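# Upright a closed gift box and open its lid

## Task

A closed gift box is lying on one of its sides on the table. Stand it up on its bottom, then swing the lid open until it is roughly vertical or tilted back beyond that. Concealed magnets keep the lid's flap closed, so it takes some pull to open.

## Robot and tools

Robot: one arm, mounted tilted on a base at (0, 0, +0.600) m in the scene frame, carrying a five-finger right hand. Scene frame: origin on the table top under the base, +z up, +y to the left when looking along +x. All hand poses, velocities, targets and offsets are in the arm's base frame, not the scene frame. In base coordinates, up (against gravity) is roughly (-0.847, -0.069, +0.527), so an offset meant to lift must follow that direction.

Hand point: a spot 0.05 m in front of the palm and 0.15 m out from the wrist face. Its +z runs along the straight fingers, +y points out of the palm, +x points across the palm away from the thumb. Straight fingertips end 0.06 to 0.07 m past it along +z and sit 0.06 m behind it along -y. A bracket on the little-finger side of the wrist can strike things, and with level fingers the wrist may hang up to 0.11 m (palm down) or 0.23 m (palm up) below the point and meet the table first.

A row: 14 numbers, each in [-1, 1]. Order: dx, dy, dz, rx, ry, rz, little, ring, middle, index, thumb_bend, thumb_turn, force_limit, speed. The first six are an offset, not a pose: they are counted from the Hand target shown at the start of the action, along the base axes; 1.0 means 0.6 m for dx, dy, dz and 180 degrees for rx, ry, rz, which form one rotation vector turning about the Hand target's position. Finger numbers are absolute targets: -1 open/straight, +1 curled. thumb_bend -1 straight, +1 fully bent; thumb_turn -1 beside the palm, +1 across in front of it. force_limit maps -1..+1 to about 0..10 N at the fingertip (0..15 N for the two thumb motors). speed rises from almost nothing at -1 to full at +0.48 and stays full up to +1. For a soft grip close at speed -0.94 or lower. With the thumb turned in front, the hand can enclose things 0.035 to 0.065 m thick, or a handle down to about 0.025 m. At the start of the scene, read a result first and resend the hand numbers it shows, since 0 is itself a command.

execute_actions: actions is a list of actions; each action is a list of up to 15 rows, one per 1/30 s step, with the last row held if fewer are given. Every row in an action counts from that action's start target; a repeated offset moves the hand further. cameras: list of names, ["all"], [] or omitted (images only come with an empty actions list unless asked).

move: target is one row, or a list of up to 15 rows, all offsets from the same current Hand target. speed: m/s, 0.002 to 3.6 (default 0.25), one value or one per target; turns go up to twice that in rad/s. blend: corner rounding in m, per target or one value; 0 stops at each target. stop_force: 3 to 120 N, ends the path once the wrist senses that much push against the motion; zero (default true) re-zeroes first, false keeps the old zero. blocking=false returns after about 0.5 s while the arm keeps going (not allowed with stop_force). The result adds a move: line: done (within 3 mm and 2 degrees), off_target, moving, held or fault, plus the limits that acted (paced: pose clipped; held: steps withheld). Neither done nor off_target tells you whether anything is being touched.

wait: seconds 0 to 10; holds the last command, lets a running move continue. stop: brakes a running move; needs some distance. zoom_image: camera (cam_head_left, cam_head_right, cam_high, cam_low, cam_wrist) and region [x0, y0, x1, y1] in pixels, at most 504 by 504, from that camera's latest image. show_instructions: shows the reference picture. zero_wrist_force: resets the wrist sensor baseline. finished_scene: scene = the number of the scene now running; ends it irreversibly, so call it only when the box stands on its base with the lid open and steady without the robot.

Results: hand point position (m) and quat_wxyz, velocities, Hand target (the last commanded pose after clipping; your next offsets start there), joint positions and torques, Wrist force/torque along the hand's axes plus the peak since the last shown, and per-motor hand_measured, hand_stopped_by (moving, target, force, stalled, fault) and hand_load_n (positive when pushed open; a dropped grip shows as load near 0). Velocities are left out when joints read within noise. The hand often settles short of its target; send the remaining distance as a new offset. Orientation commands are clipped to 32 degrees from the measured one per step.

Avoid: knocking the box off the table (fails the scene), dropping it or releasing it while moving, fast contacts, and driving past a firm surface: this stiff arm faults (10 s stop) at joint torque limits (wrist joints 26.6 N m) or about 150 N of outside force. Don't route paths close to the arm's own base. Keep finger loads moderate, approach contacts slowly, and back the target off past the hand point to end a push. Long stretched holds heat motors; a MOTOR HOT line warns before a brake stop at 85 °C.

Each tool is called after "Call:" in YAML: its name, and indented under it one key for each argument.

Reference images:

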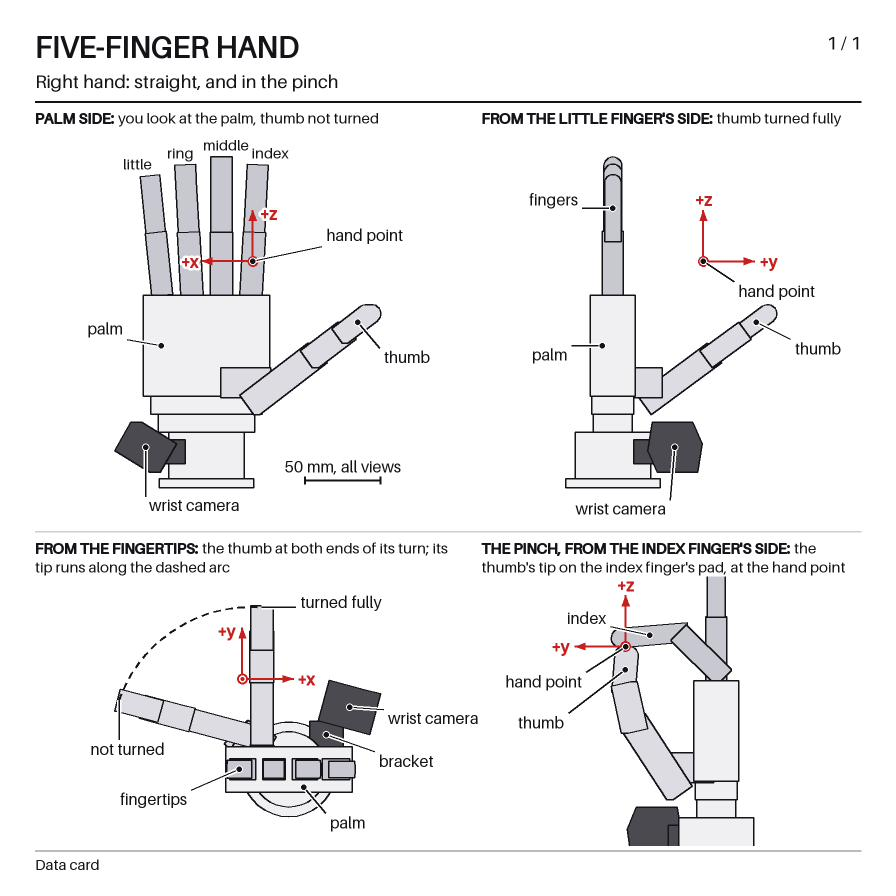

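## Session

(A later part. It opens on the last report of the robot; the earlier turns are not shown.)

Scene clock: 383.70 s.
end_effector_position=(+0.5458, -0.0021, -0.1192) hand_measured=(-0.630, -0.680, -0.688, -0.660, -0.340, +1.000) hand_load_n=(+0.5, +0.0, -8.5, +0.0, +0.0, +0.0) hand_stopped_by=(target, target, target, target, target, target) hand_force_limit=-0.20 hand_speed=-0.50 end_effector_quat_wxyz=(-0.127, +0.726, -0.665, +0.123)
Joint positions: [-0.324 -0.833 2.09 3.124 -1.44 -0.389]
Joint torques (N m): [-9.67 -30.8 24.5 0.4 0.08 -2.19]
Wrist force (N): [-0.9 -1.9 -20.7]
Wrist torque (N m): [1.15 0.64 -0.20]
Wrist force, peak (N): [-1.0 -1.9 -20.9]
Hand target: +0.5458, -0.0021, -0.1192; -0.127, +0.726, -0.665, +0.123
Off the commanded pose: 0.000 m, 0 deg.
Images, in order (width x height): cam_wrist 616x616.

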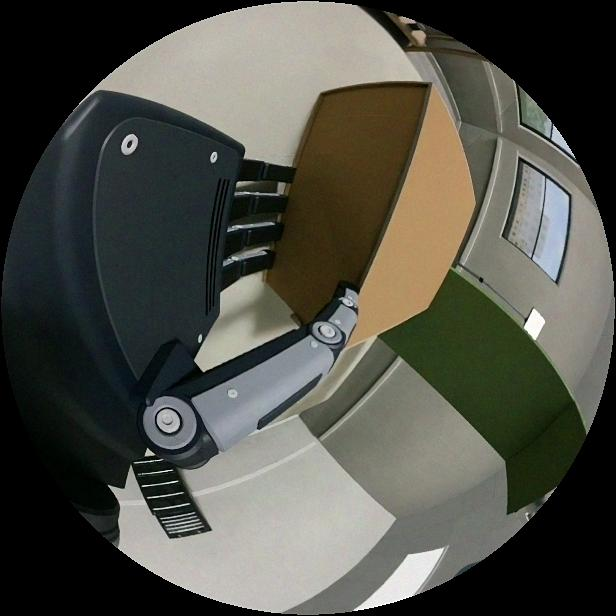

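Call:
execute_actions:
  actions:
    - [[0,0,0,0,0,0,-0.63,-0.68,-0.69,-0.66,-0.3,1,-0.2,-0.5]]

Call:
move:
  target: [-0.0011,-0.0001,-0.0017,0.0005,-0.0055,0.0001,-0.63,-0.68,-0.69,-0.66,-0.3,1,-0.2,-0.5]
  speed: 0.02

Call:
execute_actions:
  actions:
    - [[0,0,0,0,0,0,-0.63,-0.68,-0.69,-0.66,-0.33,1,-0.2,-0.5]]

Call:
execute_actions:
  actions:
    - [[0,0,0,0,0,0,-0.63,-0.68,-0.69,-0.66,-0.36,1,-0.2,-0.5]]
  cameras: ["cam_wrist"]

Call:
zoom_image:
  camera: "cam_wrist"
  region: [220, 150, 440, 400]

Scene clock: 384.97 s.
end_effector_position=(+0.5458, -0.0021, -0.1192) hand_measured=(-0.630, -0.680, -0.688, -0.660, -0.300, +1.000) hand_load_n=(+0.0, +0.0, -8.0, +0.0, +0.0, +0.0) hand_stopped_by=(target, target, target, target, target, target) hand_force_limit=-0.20 hand_speed=-0.50 end_effector_quat_wxyz=(-0.127, +0.726, -0.665, +0.123)
Joint positions: [-0.324 -0.833 2.09 3.124 -1.44 -0.389]
Joint torques (N m): [-9.08 -30.13 24.12 0.91 -0.65 -2.12]
Wrist force (N): [-0.8 -1.9 -20.8]
Wrist torque (N m): [1.15 0.63 -0.20]
Wrist force, peak (N): [-0.9 -1.9 -21.0]
Hand target: +0.5458, -0.0021, -0.1192; -0.127, +0.726, -0.665, +0.123
Off the commanded pose: 0.000 m, 0 deg.

Scene clock: 385.70 s.
end_effector_position=(+0.5451, -0.0022, -0.1202) hand_measured=(-0.630, -0.680, -0.688, -0.660, -0.300, +1.000) hand_load_n=(+0.0, +0.0, -10.0, +0.0, -0.5, +0.0) hand_stopped_by=(target, target, target, target, target, target) hand_force_limit=-0.20 hand_speed=-0.50 end_effector_quat_wxyz=(-0.134, +0.724, -0.664, +0.129) end_effector_velocity=(-0.001, +0.000, -0.001) end_effector_angular_velocity=(+0.002, +0.006, +0.000)
Joint positions: [-0.328 -0.829 2.102 3.092 -1.431 -0.391]
Joint velocities: [0 0.001 0 0.006 0 0]
Joint torques (N m): [-2.87 -19.03 10.53 4.07 -0.77 -1.91]
Wrist force (N): [-0.6 -2.5 -23.7]
Wrist torque (N m): [1.28 0.73 -0.12]
Wrist force, peak (N): [-0.6 -2.5 -23.7]
Hand target: +0.5452, -0.0022, -0.1202; -0.134, +0.724, -0.664, +0.129
Off the commanded pose: 0.000 m, 0 deg.
move: done

Scene clock: 386.40 s.
end_effector_position=(+0.5452, -0.0022, -0.1202) hand_measured=(-0.630, -0.680, -0.688, -0.660, -0.326, +1.000) hand_load_n=(+0.0, +0.0, -10.5, +0.0, -6.0, +0.0) hand_stopped_by=(target, target, target, target, target, target) hand_force_limit=-0.20 hand_speed=-0.50 end_effector_quat_wxyz=(-0.134, +0.724, -0.664, +0.129)
Joint positions: [-0.328 -0.829 2.102 3.092 -1.431 -0.391]
Joint torques (N m): [9.55 -28.9 5.7 4.11 -3.6 0.57]
Wrist force (N): [-1.3 -5.8 -21.6]
Wrist torque (N m): [1.18 0.66 -0.16]
Wrist force, peak (N): [0.0 -3.4 -25.7]
Hand target: +0.5452, -0.0022, -0.1202; -0.134, +0.724, -0.664, +0.129
Off the commanded pose: 0.000 m, 0 deg.

Scene clock: 387.10 s.
end_effector_position=(+0.5452, -0.0022, -0.1202) hand_measured=(-0.630, -0.680, -0.688, -0.660, -0.352, +1.000) hand_load_n=(+0.0, +0.0, -11.5, +0.0, -11.0, -1.0) hand_stopped_by=(target, target, target, target, target, target) hand_force_limit=-0.20 hand_speed=-0.50 end_effector_quat_wxyz=(-0.134, +0.724, -0.664, +0.129)
Joint positions: [-0.328 -0.829 2.102 3.092 -1.431 -0.391]
Joint torques (N m): [10.53 -28.57 15.36 3.41 -3.42 1.15]
Wrist force (N): [-0.8 -9.7 -20.4]
Wrist torque (N m): [0.79 0.69 -0.20]
Wrist force, peak (N): [-0.8 -9.2 -20.9]
Hand target: +0.5452, -0.0022, -0.1202; -0.134, +0.724, -0.664, +0.129
Off the commanded pose: 0.000 m, 0 deg.
Images, in order (width x height): cam_wrist 616x616.

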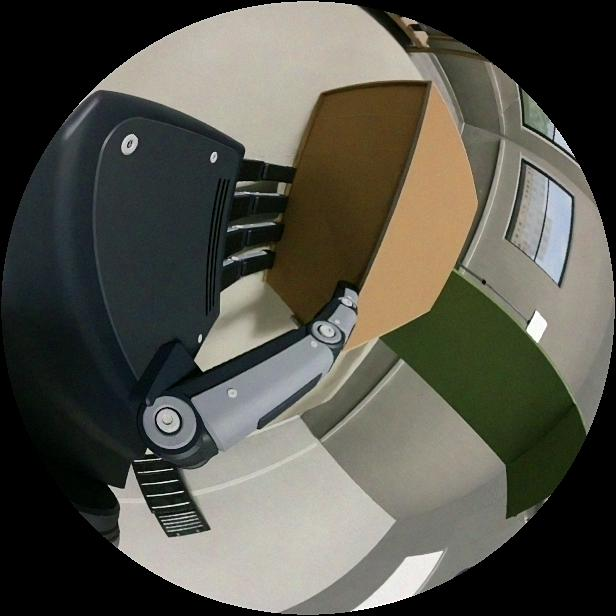

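Scaled by 2.016 from the camera's 616x616 image, which has a finer 880x880 frame.

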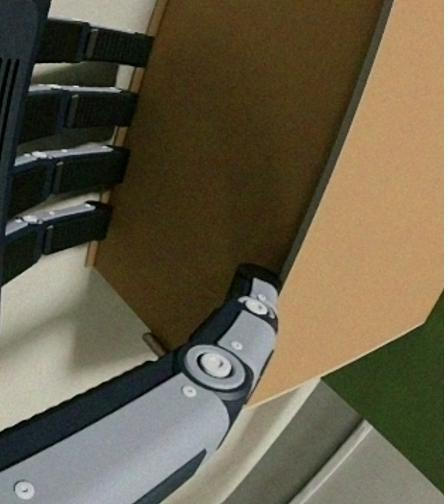

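Call:
execute_actions:
  actions:
    - [[0,0,0,0,0,0,-0.63,-0.68,-0.69,-0.66,-0.42,1,-0.2,-0.5]]

Call:
execute_actions:
  actions:
    - [[0,0,0,0,0,0,-0.63,-0.68,-0.69,-0.66,-0.5,1,-0.2,-0.5]]
  cameras: ["cam_wrist"]

Call:
zoom_image:
  camera: "cam_wrist"
  region: [220, 150, 440, 400]

Scene clock: 388.17 s.
end_effector_position=(+0.5452, -0.0022, -0.1202) hand_measured=(-0.630, -0.680, -0.688, -0.660, -0.406, +1.000) hand_load_n=(-0.5, +0.0, -13.0, +0.5, -20.0, -2.0) hand_stopped_by=(target, target, target, target, stalled, target) hand_force_limit=-0.20 hand_speed=-0.50 end_effector_quat_wxyz=(-0.134, +0.724, -0.664, +0.129)
Joint positions: [-0.328 -0.829 2.102 3.092 -1.431 -0.391]
Joint torques (N m): [8.59 -19.74 30.24 2.52 -3.38 1.3]
Wrist force (N): [-0.6 -18.2 -19.2]
Wrist torque (N m): [0.03 0.63 -0.27]
Wrist force, peak (N): [-0.5 -19.2 -19.6]
Hand target: +0.5452, -0.0022, -0.1202; -0.134, +0.724, -0.664, +0.129
Off the commanded pose: 0.000 m, 0 deg.

Scene clock: 388.87 s.
end_effector_position=(+0.5452, -0.0022, -0.1202) hand_measured=(-0.630, -0.680, -0.688, -0.660, -0.410, +1.000) hand_load_n=(+0.0, +0.0, -13.0, +0.0, -21.0, -2.5) hand_stopped_by=(target, target, target, target, stalled, target) hand_force_limit=-0.20 hand_speed=-0.50 end_effector_quat_wxyz=(-0.134, +0.724, -0.664, +0.129)
Joint positions: [-0.328 -0.829 2.102 3.092 -1.431 -0.391]
Joint torques (N m): [7.74 -11.9 36.76 2.3 -3.5 1.23]
Wrist force (N): [-0.8 -18.8 -18.9]
Wrist torque (N m): [0.00 0.67 -0.29]
Wrist force, peak (N): [-0.6 -19.8 -19.0]
Hand target: +0.5452, -0.0022, -0.1202; -0.134, +0.724, -0.664, +0.129
Off the commanded pose: 0.000 m, 0 deg.
Images, in order (width x height): cam_wrist 616x616.

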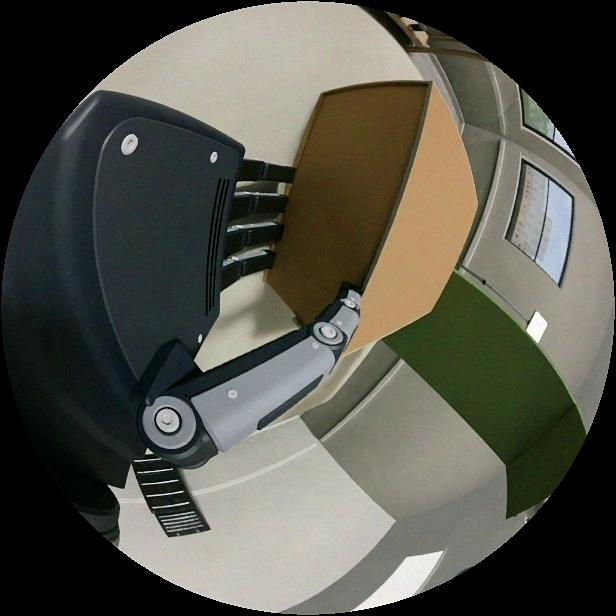

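Scaled by 2.016 from the camera's 616x616 image, which has a finer 880x880 frame.

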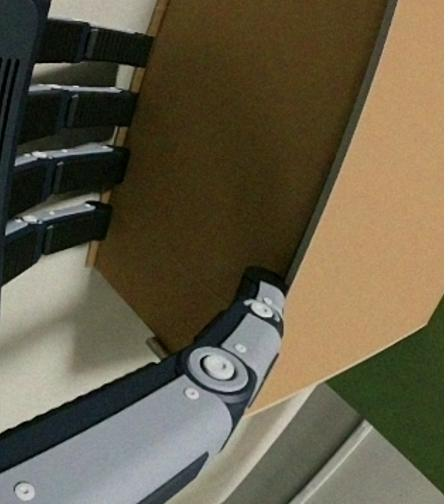

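Call:
execute_actions:
  actions:
    - [[0.0011,0.0001,0.0017,0,0,0,-0.63,-0.68,-0.69,-0.66,-0.7,1,-0.2,-0.5]]
    - [[0,0,0,0,0,0,-0.63,-0.68,-0.69,-0.66,-0.7,1,-0.2,-0.5]]
  cameras: ["cam_wrist"]

Call:
zoom_image:
  camera: "cam_wrist"
  region: [220, 150, 440, 400]

Scene clock: 390.60 s.
end_effector_position=(+0.5458, -0.0021, -0.1192) hand_measured=(-0.630, -0.680, -0.688, -0.660, -0.482, +1.000) hand_load_n=(+0.0, +0.0, -9.0, +0.0, -21.0, -5.0) hand_stopped_by=(target, target, target, target, stalled, target) hand_force_limit=-0.20 hand_speed=-0.50 end_effector_quat_wxyz=(-0.134, +0.724, -0.664, +0.129)
Joint positions: [-0.327 -0.831 2.1 3.096 -1.432 -0.39]
Joint torques (N m): [-9.94 -11.04 11.78 1.6 -4.18 -0.05]
Wrist force (N): [-1.5 -19.8 -11.6]
Wrist torque (N m): [-0.47 0.35 -0.43]
Wrist force, peak (N): [-0.5 -18.9 -19.4]
Hand target: +0.5458, -0.0021, -0.1192; -0.134, +0.724, -0.664, +0.129
Off the commanded pose: 0.000 m, 0 deg.
Images, in order (width x height): cam_wrist 616x616.

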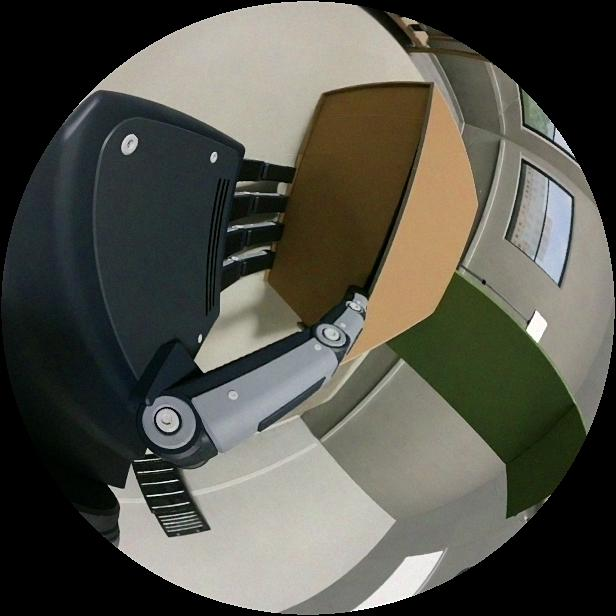

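Scaled by 2.016 from the camera's 616x616 image, which has a finer 880x880 frame.

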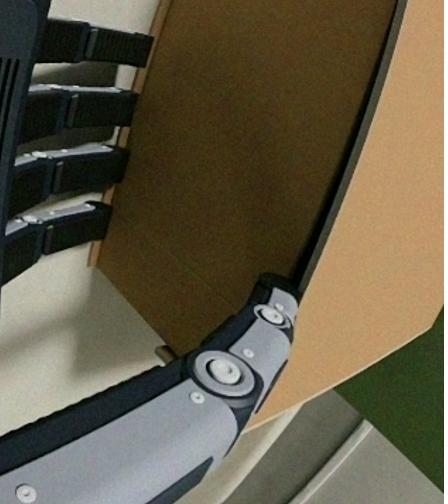

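Call:
execute_actions:
  actions:
    - [[0.0011,0.0001,0.0017,0,0,0,-0.63,-0.68,-0.69,-0.66,-0.8,1,-0.2,-0.5]]
    - [[0,0,0,0,0,0,-0.63,-0.68,-0.69,-0.66,-0.8,1,-0.2,-0.5]]
  cameras: ["cam_wrist"]

Call:
zoom_image:
  camera: "cam_wrist"
  region: [220, 150, 440, 400]

Scene clock: 392.03 s.
end_effector_position=(+0.5465, -0.0021, -0.1181) hand_measured=(-0.630, -0.680, -0.690, -0.660, -0.586, +1.000) hand_load_n=(+0.0, +0.0, -7.5, +0.0, -21.5, -7.0) hand_stopped_by=(target, target, target, target, stalled, target) hand_force_limit=-0.20 hand_speed=-0.50 end_effector_quat_wxyz=(-0.134, +0.724, -0.664, +0.129)
Joint positions: [-0.327 -0.834 2.099 3.099 -1.432 -0.39]
Joint torques (N m): [8.78 -8.06 40.28 2.78 -3.16 2.41]
Wrist force (N): [-0.6 -24.0 -14.1]
Wrist torque (N m): [-0.51 0.40 -0.56]
Wrist force, peak (N): [-0.6 -24.4 -14.0]
Hand target: +0.5465, -0.0021, -0.1182; -0.134, +0.724, -0.664, +0.129
Off the commanded pose: 0.000 m, 0 deg.
Images, in order (width x height): cam_wrist 616x616.

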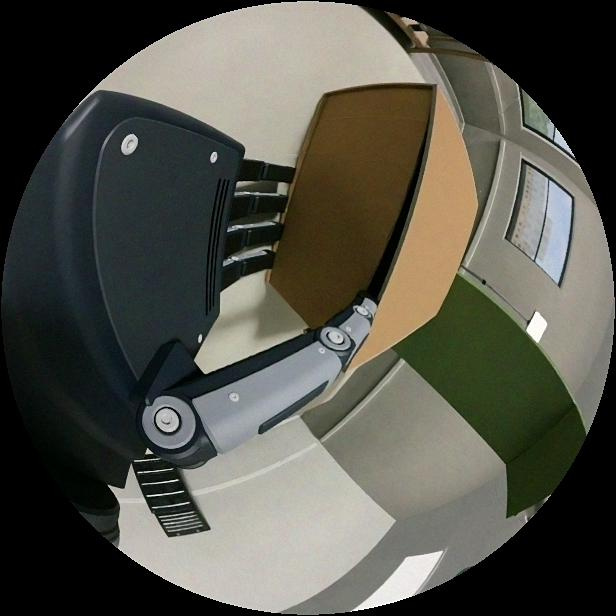

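Scaled by 2.016 from the camera's 616x616 image, which has a finer 880x880 frame.

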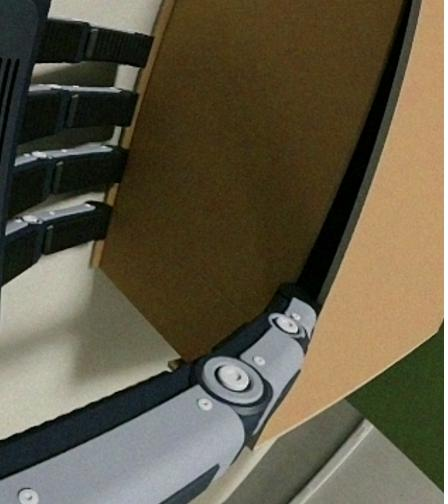

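Call:
execute_actions:
  actions:
    - [[0.0017,0.0001,0.0026,0,0,0,-0.63,-0.68,-0.69,-0.66,-0.9,1,-0.2,-0.5]]
    - [[0,0,0,0,0,0,-0.63,-0.68,-0.69,-0.66,-0.9,1,-0.2,-0.5]]
  cameras: ["cam_wrist"]

Call:
zoom_image:
  camera: "cam_wrist"
  region: [220, 150, 440, 400]

Scene clock: 393.50 s.
end_effector_position=(+0.5475, -0.0020, -0.1166) hand_measured=(-0.630, -0.680, -0.690, -0.660, -0.900, +1.000) hand_load_n=(+0.0, +0.0, +0.5, +0.5, -1.5, +0.5) hand_stopped_by=(target, target, target, target, target, target) hand_force_limit=-0.20 hand_speed=-0.50 end_effector_quat_wxyz=(-0.134, +0.724, -0.664, +0.129)
Joint positions: [-0.326 -0.837 2.097 3.104 -1.432 -0.389]
Joint torques (N m): [-11.96 -41.06 25.18 -2.83 1.71 -1.52]
Wrist force (N): [-1.3 1.2 -0.8]
Wrist torque (N m): [0.44 0.15 -0.12]
Wrist force, peak (N): [-0.3 -26.6 -11.5]
Hand target: +0.5475, -0.0020, -0.1166; -0.134, +0.724, -0.664, +0.129
Off the commanded pose: 0.000 m, 0 deg.
Images, in order (width x height): cam_wrist 616x616.

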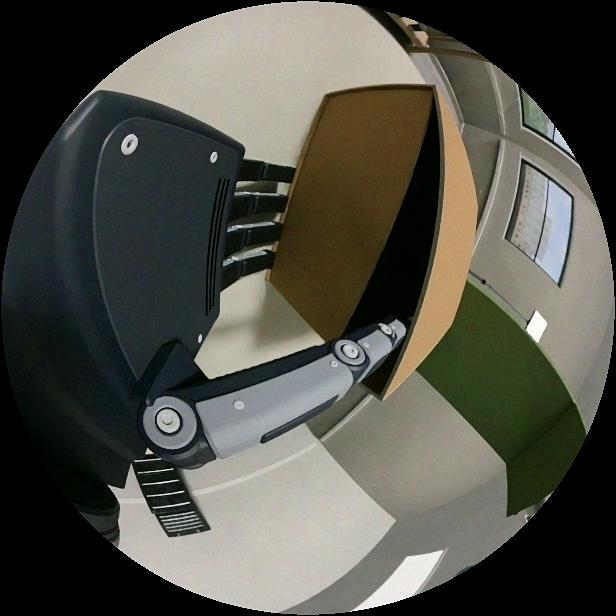

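Scaled by 2.016 from the camera's 616x616 image, which has a finer 880x880 frame.

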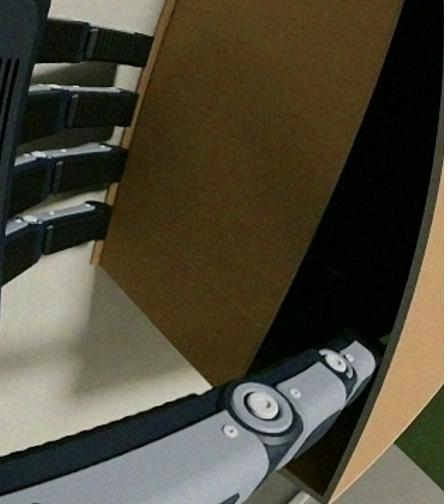

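Call:
move:
  target:
    - [-0.0377,-0.0174,0.0244,0,0,0,-0.63,-0.68,-0.69,-0.66,-1,1,-0.2,-0.3]
    - [-0.0741,-0.0460,0.0488,0,0,0,-0.63,-0.68,-0.69,-0.66,-1,1,-0.2,-0.3]
  speed: 0.06
  blend: [0.01,0]
  cameras: ["cam_wrist","cam_high"]

Scene clock: 395.40 s.
end_effector_position=(+0.5029, -0.0295, -0.0873) hand_measured=(-0.630, -0.680, -0.690, -0.660, -1.000, +1.000) hand_load_n=(+0.0, +0.0, +0.0, +0.0, -0.5, +0.0) hand_stopped_by=(target, target, target, target, target, target) hand_force_limit=-0.20 hand_speed=-0.30 end_effector_quat_wxyz=(-0.134, +0.724, -0.664, +0.129) end_effector_velocity=(+0.001, +0.001, -0.001) end_effector_angular_velocity=(+0.000, +0.000, -0.003)
Joint positions: [-0.414 -0.956 2.227 3.107 -1.402 -0.473]
Joint velocities: [0.003 0.003 -0.004 0 -0.002 0.006]
Joint torques (N m): [9.23 -24.15 -0.25 -1.82 -2.81 2.76]
Wrist force (N): [-1.3 1.0 -1.0]
Wrist torque (N m): [0.43 0.14 -0.10]
Wrist force, peak (N): [-1.4 1.5 -0.9]
Hand target: +0.5031, -0.0296, -0.0873; -0.134, +0.724, -0.664, +0.129
Off the commanded pose: 0.000 m, 0 deg.
move: done
Images, in order (width x height): cam_high 672x504, cam_wrist 616x616.

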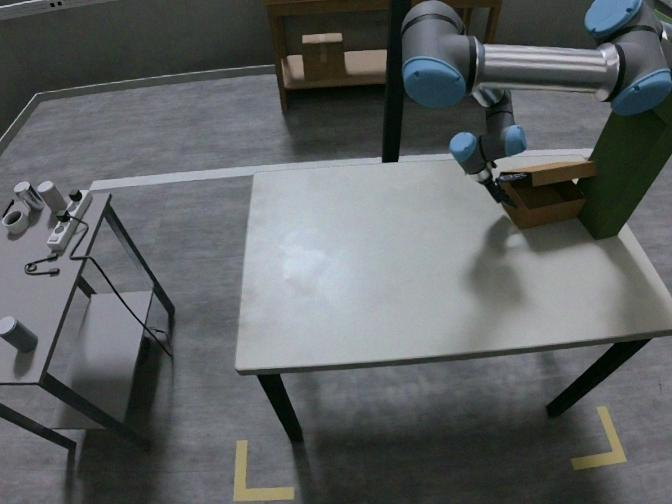

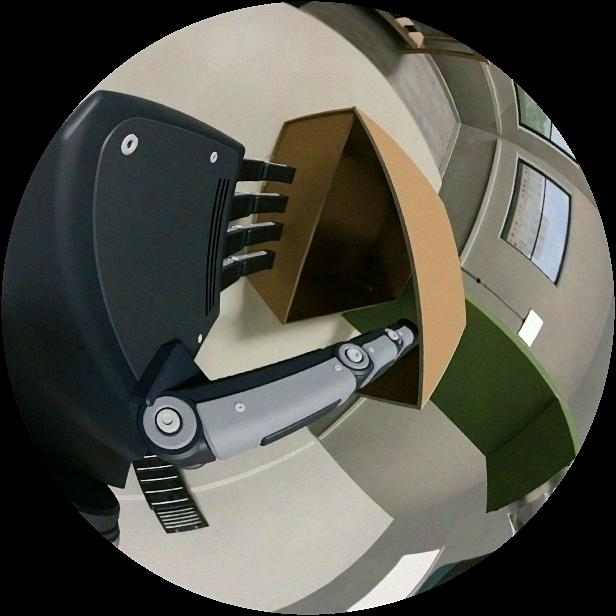

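Call:
move:
  target:
    - [-0.0096,-0.0010,-0.0156,0.0058,-0.0664,0.0008,-0.63,-0.68,-0.69,-0.66,-1,1,-0.2,-0.3]
    - [-0.0565,-0.0667,0.0177,0.0058,-0.0664,0.0008,-0.63,-0.68,-0.69,-0.66,-1,1,-0.2,-0.3]
  speed: [0.15,0.06]
  cameras: ["cam_wrist","cam_high"]

Scene clock: 398.10 s.
end_effector_position=(+0.4691, -0.0695, -0.0767) hand_measured=(-0.630, -0.680, -0.690, -0.660, -1.000, +1.000) hand_load_n=(+0.0, +0.0, +0.0, -0.5, -0.5, +0.5) hand_stopped_by=(target, target, target, target, target, target) hand_force_limit=-0.20 hand_speed=-0.30 end_effector_quat_wxyz=(-0.209, +0.707, -0.647, +0.197)
Joint positions: [-0.609 -0.958 2.42 2.777 -1.216 -0.612]
Joint torques (N m): [2.54 -20.28 -1.85 -3.28 -3.13 2.66]
Wrist force (N): [-1.3 1.9 -1.0]
Wrist torque (N m): [0.49 0.19 -0.07]
Wrist force, peak (N): [-0.7 -17.5 -10.6]
Hand target: +0.4692, -0.0696, -0.0767; -0.209, +0.707, -0.647, +0.197
Off the commanded pose: 0.000 m, 0 deg.
move: done
Images, in order (width x height): cam_high 672x504, cam_wrist 616x616.

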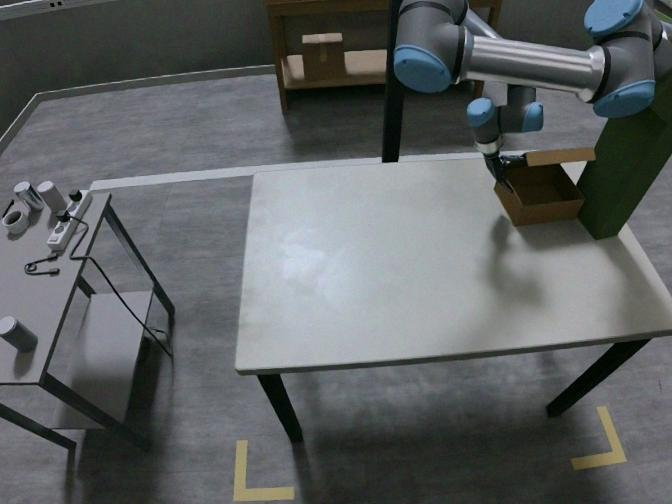

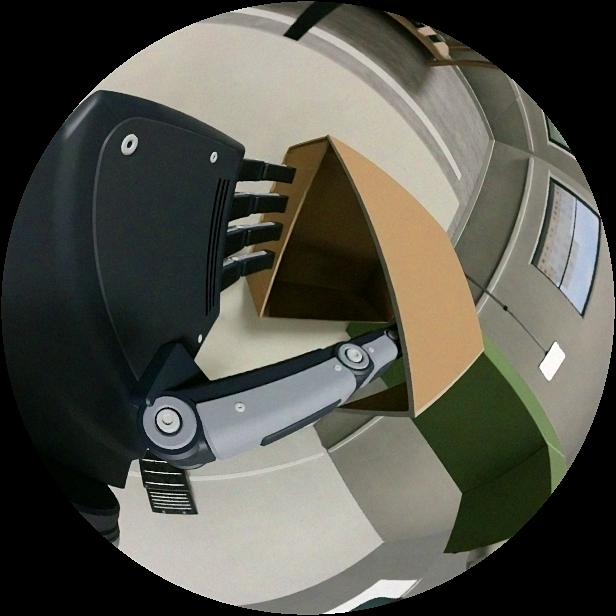

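Call:
execute_actions:
  actions:
    - [[0,0,0,0,0,0,-1,-1,-1,-1,-1,1,-0.2,-0.1]]

Call:
move:
  target:
    - [-0.0223,-0.0584,0.0175,0,0,0,-1,-1,-1,-1,-1,1,-0.2,-0.1]
    - [-0.0303,-0.1169,0.0265,0,0,0,-1,-1,-1,-1,-1,1,-0.2,-0.1]
    - [-0.0248,-0.1838,0.0274,0,0,0,-1,-1,-1,-1,-1,1,-0.2,-0.1]
  speed: 0.06
  blend: [0.01,0.01,0]
  cameras: ["cam_wrist","cam_high"]

Call:
zoom_image:
  camera: "cam_high"
  region: [450, 60, 672, 260]

Scene clock: 400.20 s.
end_effector_position=(+0.4692, -0.0696, -0.0767) hand_measured=(-1.000, -1.000, -1.000, -1.000, -1.000, +1.000) hand_load_n=(+0.0, +0.0, +0.0, +0.0, -0.5, +1.0) hand_stopped_by=(target, target, target, target, target, target) hand_force_limit=-0.20 hand_speed=-0.10 end_effector_quat_wxyz=(-0.209, +0.707, -0.647, +0.197)
Joint positions: [-0.609 -0.958 2.42 2.777 -1.216 -0.612]
Joint torques (N m): [1.9 -20.44 4.43 -1.72 -1.55 -0.78]
Wrist force (N): [-1.3 2.0 -0.8]
Wrist torque (N m): [0.51 0.17 -0.06]
Wrist force, peak (N): [-1.3 2.3 -1.1]
Hand target: +0.4692, -0.0696, -0.0767; -0.209, +0.707, -0.647, +0.197
Off the commanded pose: 0.000 m, 0 deg.

Scene clock: 402.43 s.
end_effector_position=(+0.4543, -0.1800, -0.0602) hand_measured=(-1.000, -1.000, -1.000, -1.000, -1.000, +1.000) hand_load_n=(+0.0, +0.0, +0.0, +0.0, +0.0, +0.0) hand_stopped_by=(target, target, target, target, target, target) hand_force_limit=-0.20 hand_speed=-0.10 end_effector_quat_wxyz=(-0.209, +0.707, -0.647, +0.197) end_effector_velocity=(-0.001, +0.002, +0.000) end_effector_angular_velocity=(+0.002, +0.002, -0.005)
Joint positions: [-0.846 -1.025 2.355 3.002 -1.118 -0.846]
Joint velocities: [0.002 0 0.004 -0.004 -0.002 0.007]
Joint torques (N m): [-2.7 -30.06 19.64 -3.21 -2.92 2.8]
Wrist force (N): [-1.0 1.9 -0.7]
Wrist torque (N m): [0.47 0.12 -0.07]
Wrist force, peak (N): [-1.6 2.0 -1.2]
Hand target: +0.4543, -0.1799, -0.0603; -0.209, +0.707, -0.647, +0.197
Off the commanded pose: 0.000 m, 0 deg.
move: done
Images, in order (width x height): cam_high 672x504, cam_wrist 616x616.

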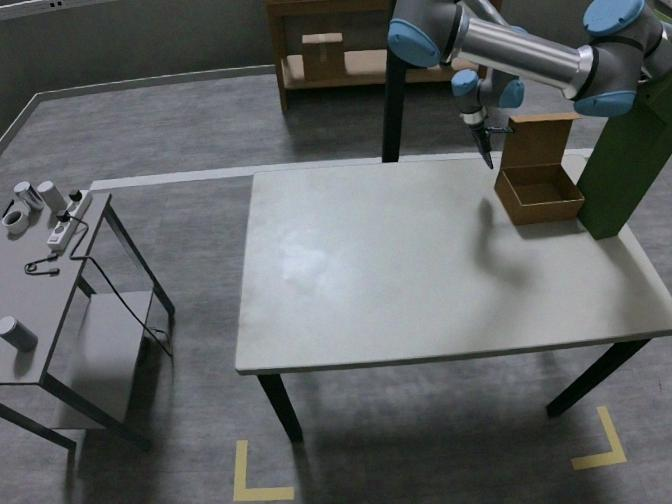

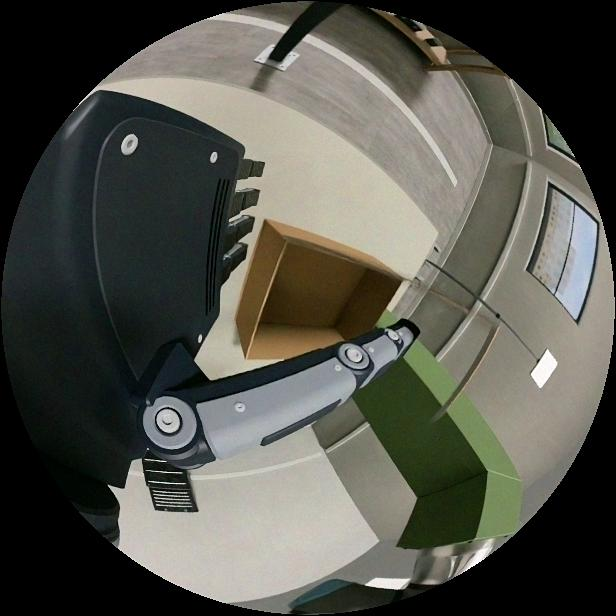

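Scaled by 2.270 from the camera's 672x504 image, which has a finer 960x720 frame.

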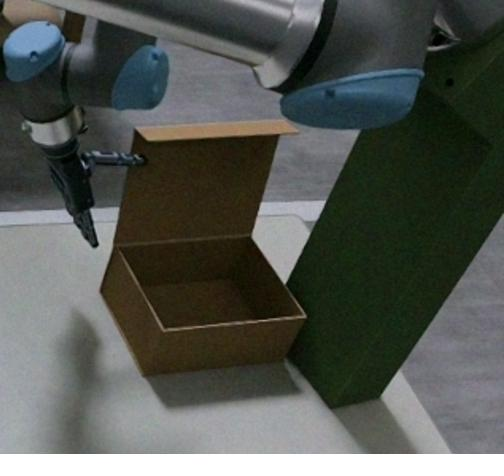

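Call:
move:
  target:
    - [0.0018,-0.0200,0.0002,0,0,0,-1,-1,-1,-1,-1,1,-0.2,-0.1]
    - [-0.0006,0.0067,0,0,0,0,-1,-1,-1,-1,-1,1,-0.2,-0.1]
    - [0.0700,0.0140,0.1140,0,0,0,-1,-1,-1,-1,-1,1,-0.2,-0.1]
  speed: [0.04,0.04,0.1]
  cameras: ["cam_wrist","cam_high","cam_head_left","cam_low"]

Call:
zoom_image:
  camera: "cam_high"
  region: [450, 60, 672, 260]

Call:
zoom_image:
  camera: "cam_head_left"
  region: [60, 200, 260, 380]

Scene clock: 405.20 s.
end_effector_position=(+0.4963, -0.1715, +0.0082) hand_measured=(-1.000, -1.000, -1.000, -1.000, -1.000, +1.000) hand_load_n=(+0.0, +0.0, +0.0, +0.0, +0.0, +0.0) hand_stopped_by=(target, target, target, target, target, target) hand_force_limit=-0.20 hand_speed=-0.10 end_effector_quat_wxyz=(-0.209, +0.707, -0.647, +0.197)
Joint positions: [-0.76 -1.176 2.251 3.221 -1.151 -0.759]
Joint torques (N m): [-19.95 -32.24 12.83 0.16 1.76 -2.29]
Wrist force (N): [-1.0 1.9 -1.1]
Wrist torque (N m): [0.45 0.12 0.01]
Wrist force, peak (N): [-1.0 2.9 -0.2]
Hand target: +0.4963, -0.1715, +0.0081; -0.209, +0.707, -0.647, +0.197
Off the commanded pose: 0.000 m, 0 deg.
move: done
Images, in order (width x height): cam_head_left 672x504, cam_high 672x504, cam_low 672x504, cam_wrist 616x616.

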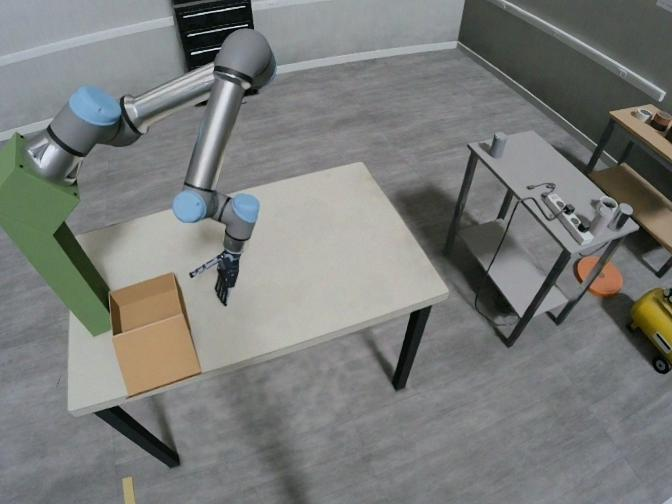

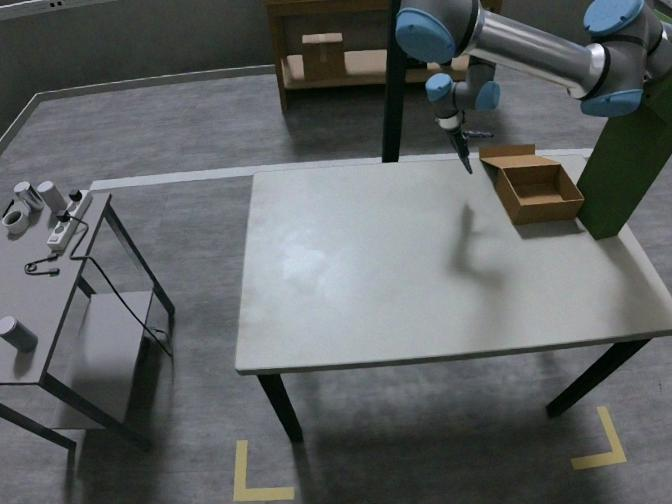

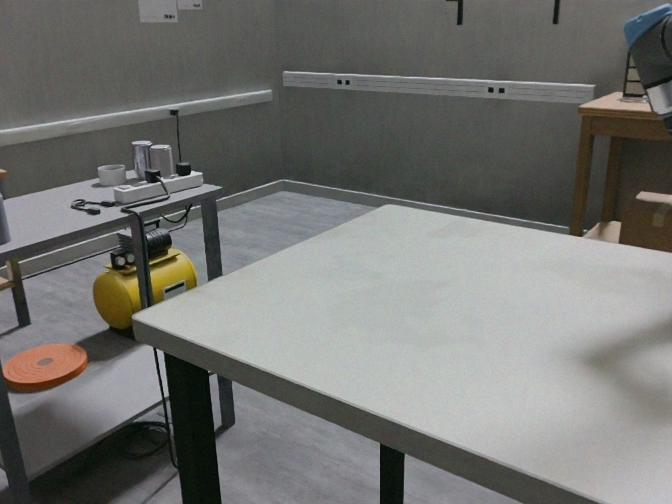

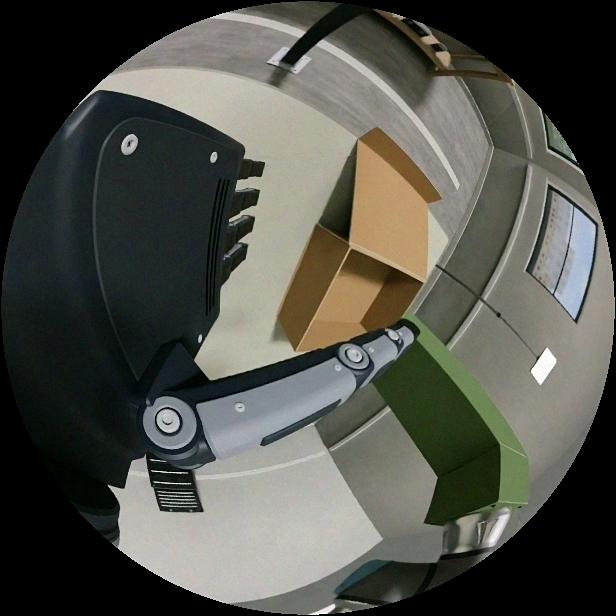

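Scaled by 2.270 from the camera's 672x504 image, which has a finer 960x720 frame.

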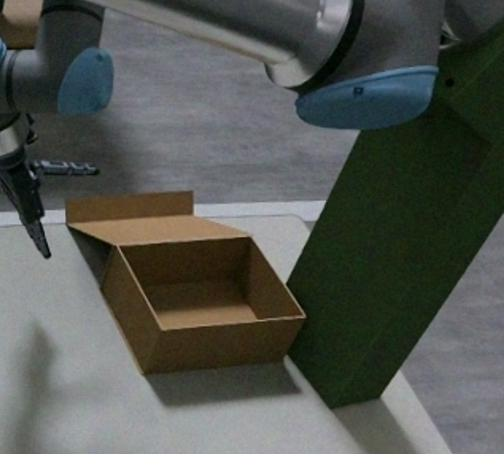

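Scaled by 2.520 from the camera's 672x504 image, which has a finer 960x720 frame.

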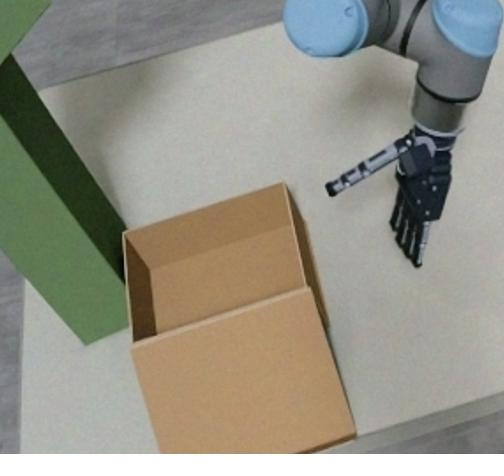

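Call:
finished_scene:
  scene: 2

The scene is finished: the task was done.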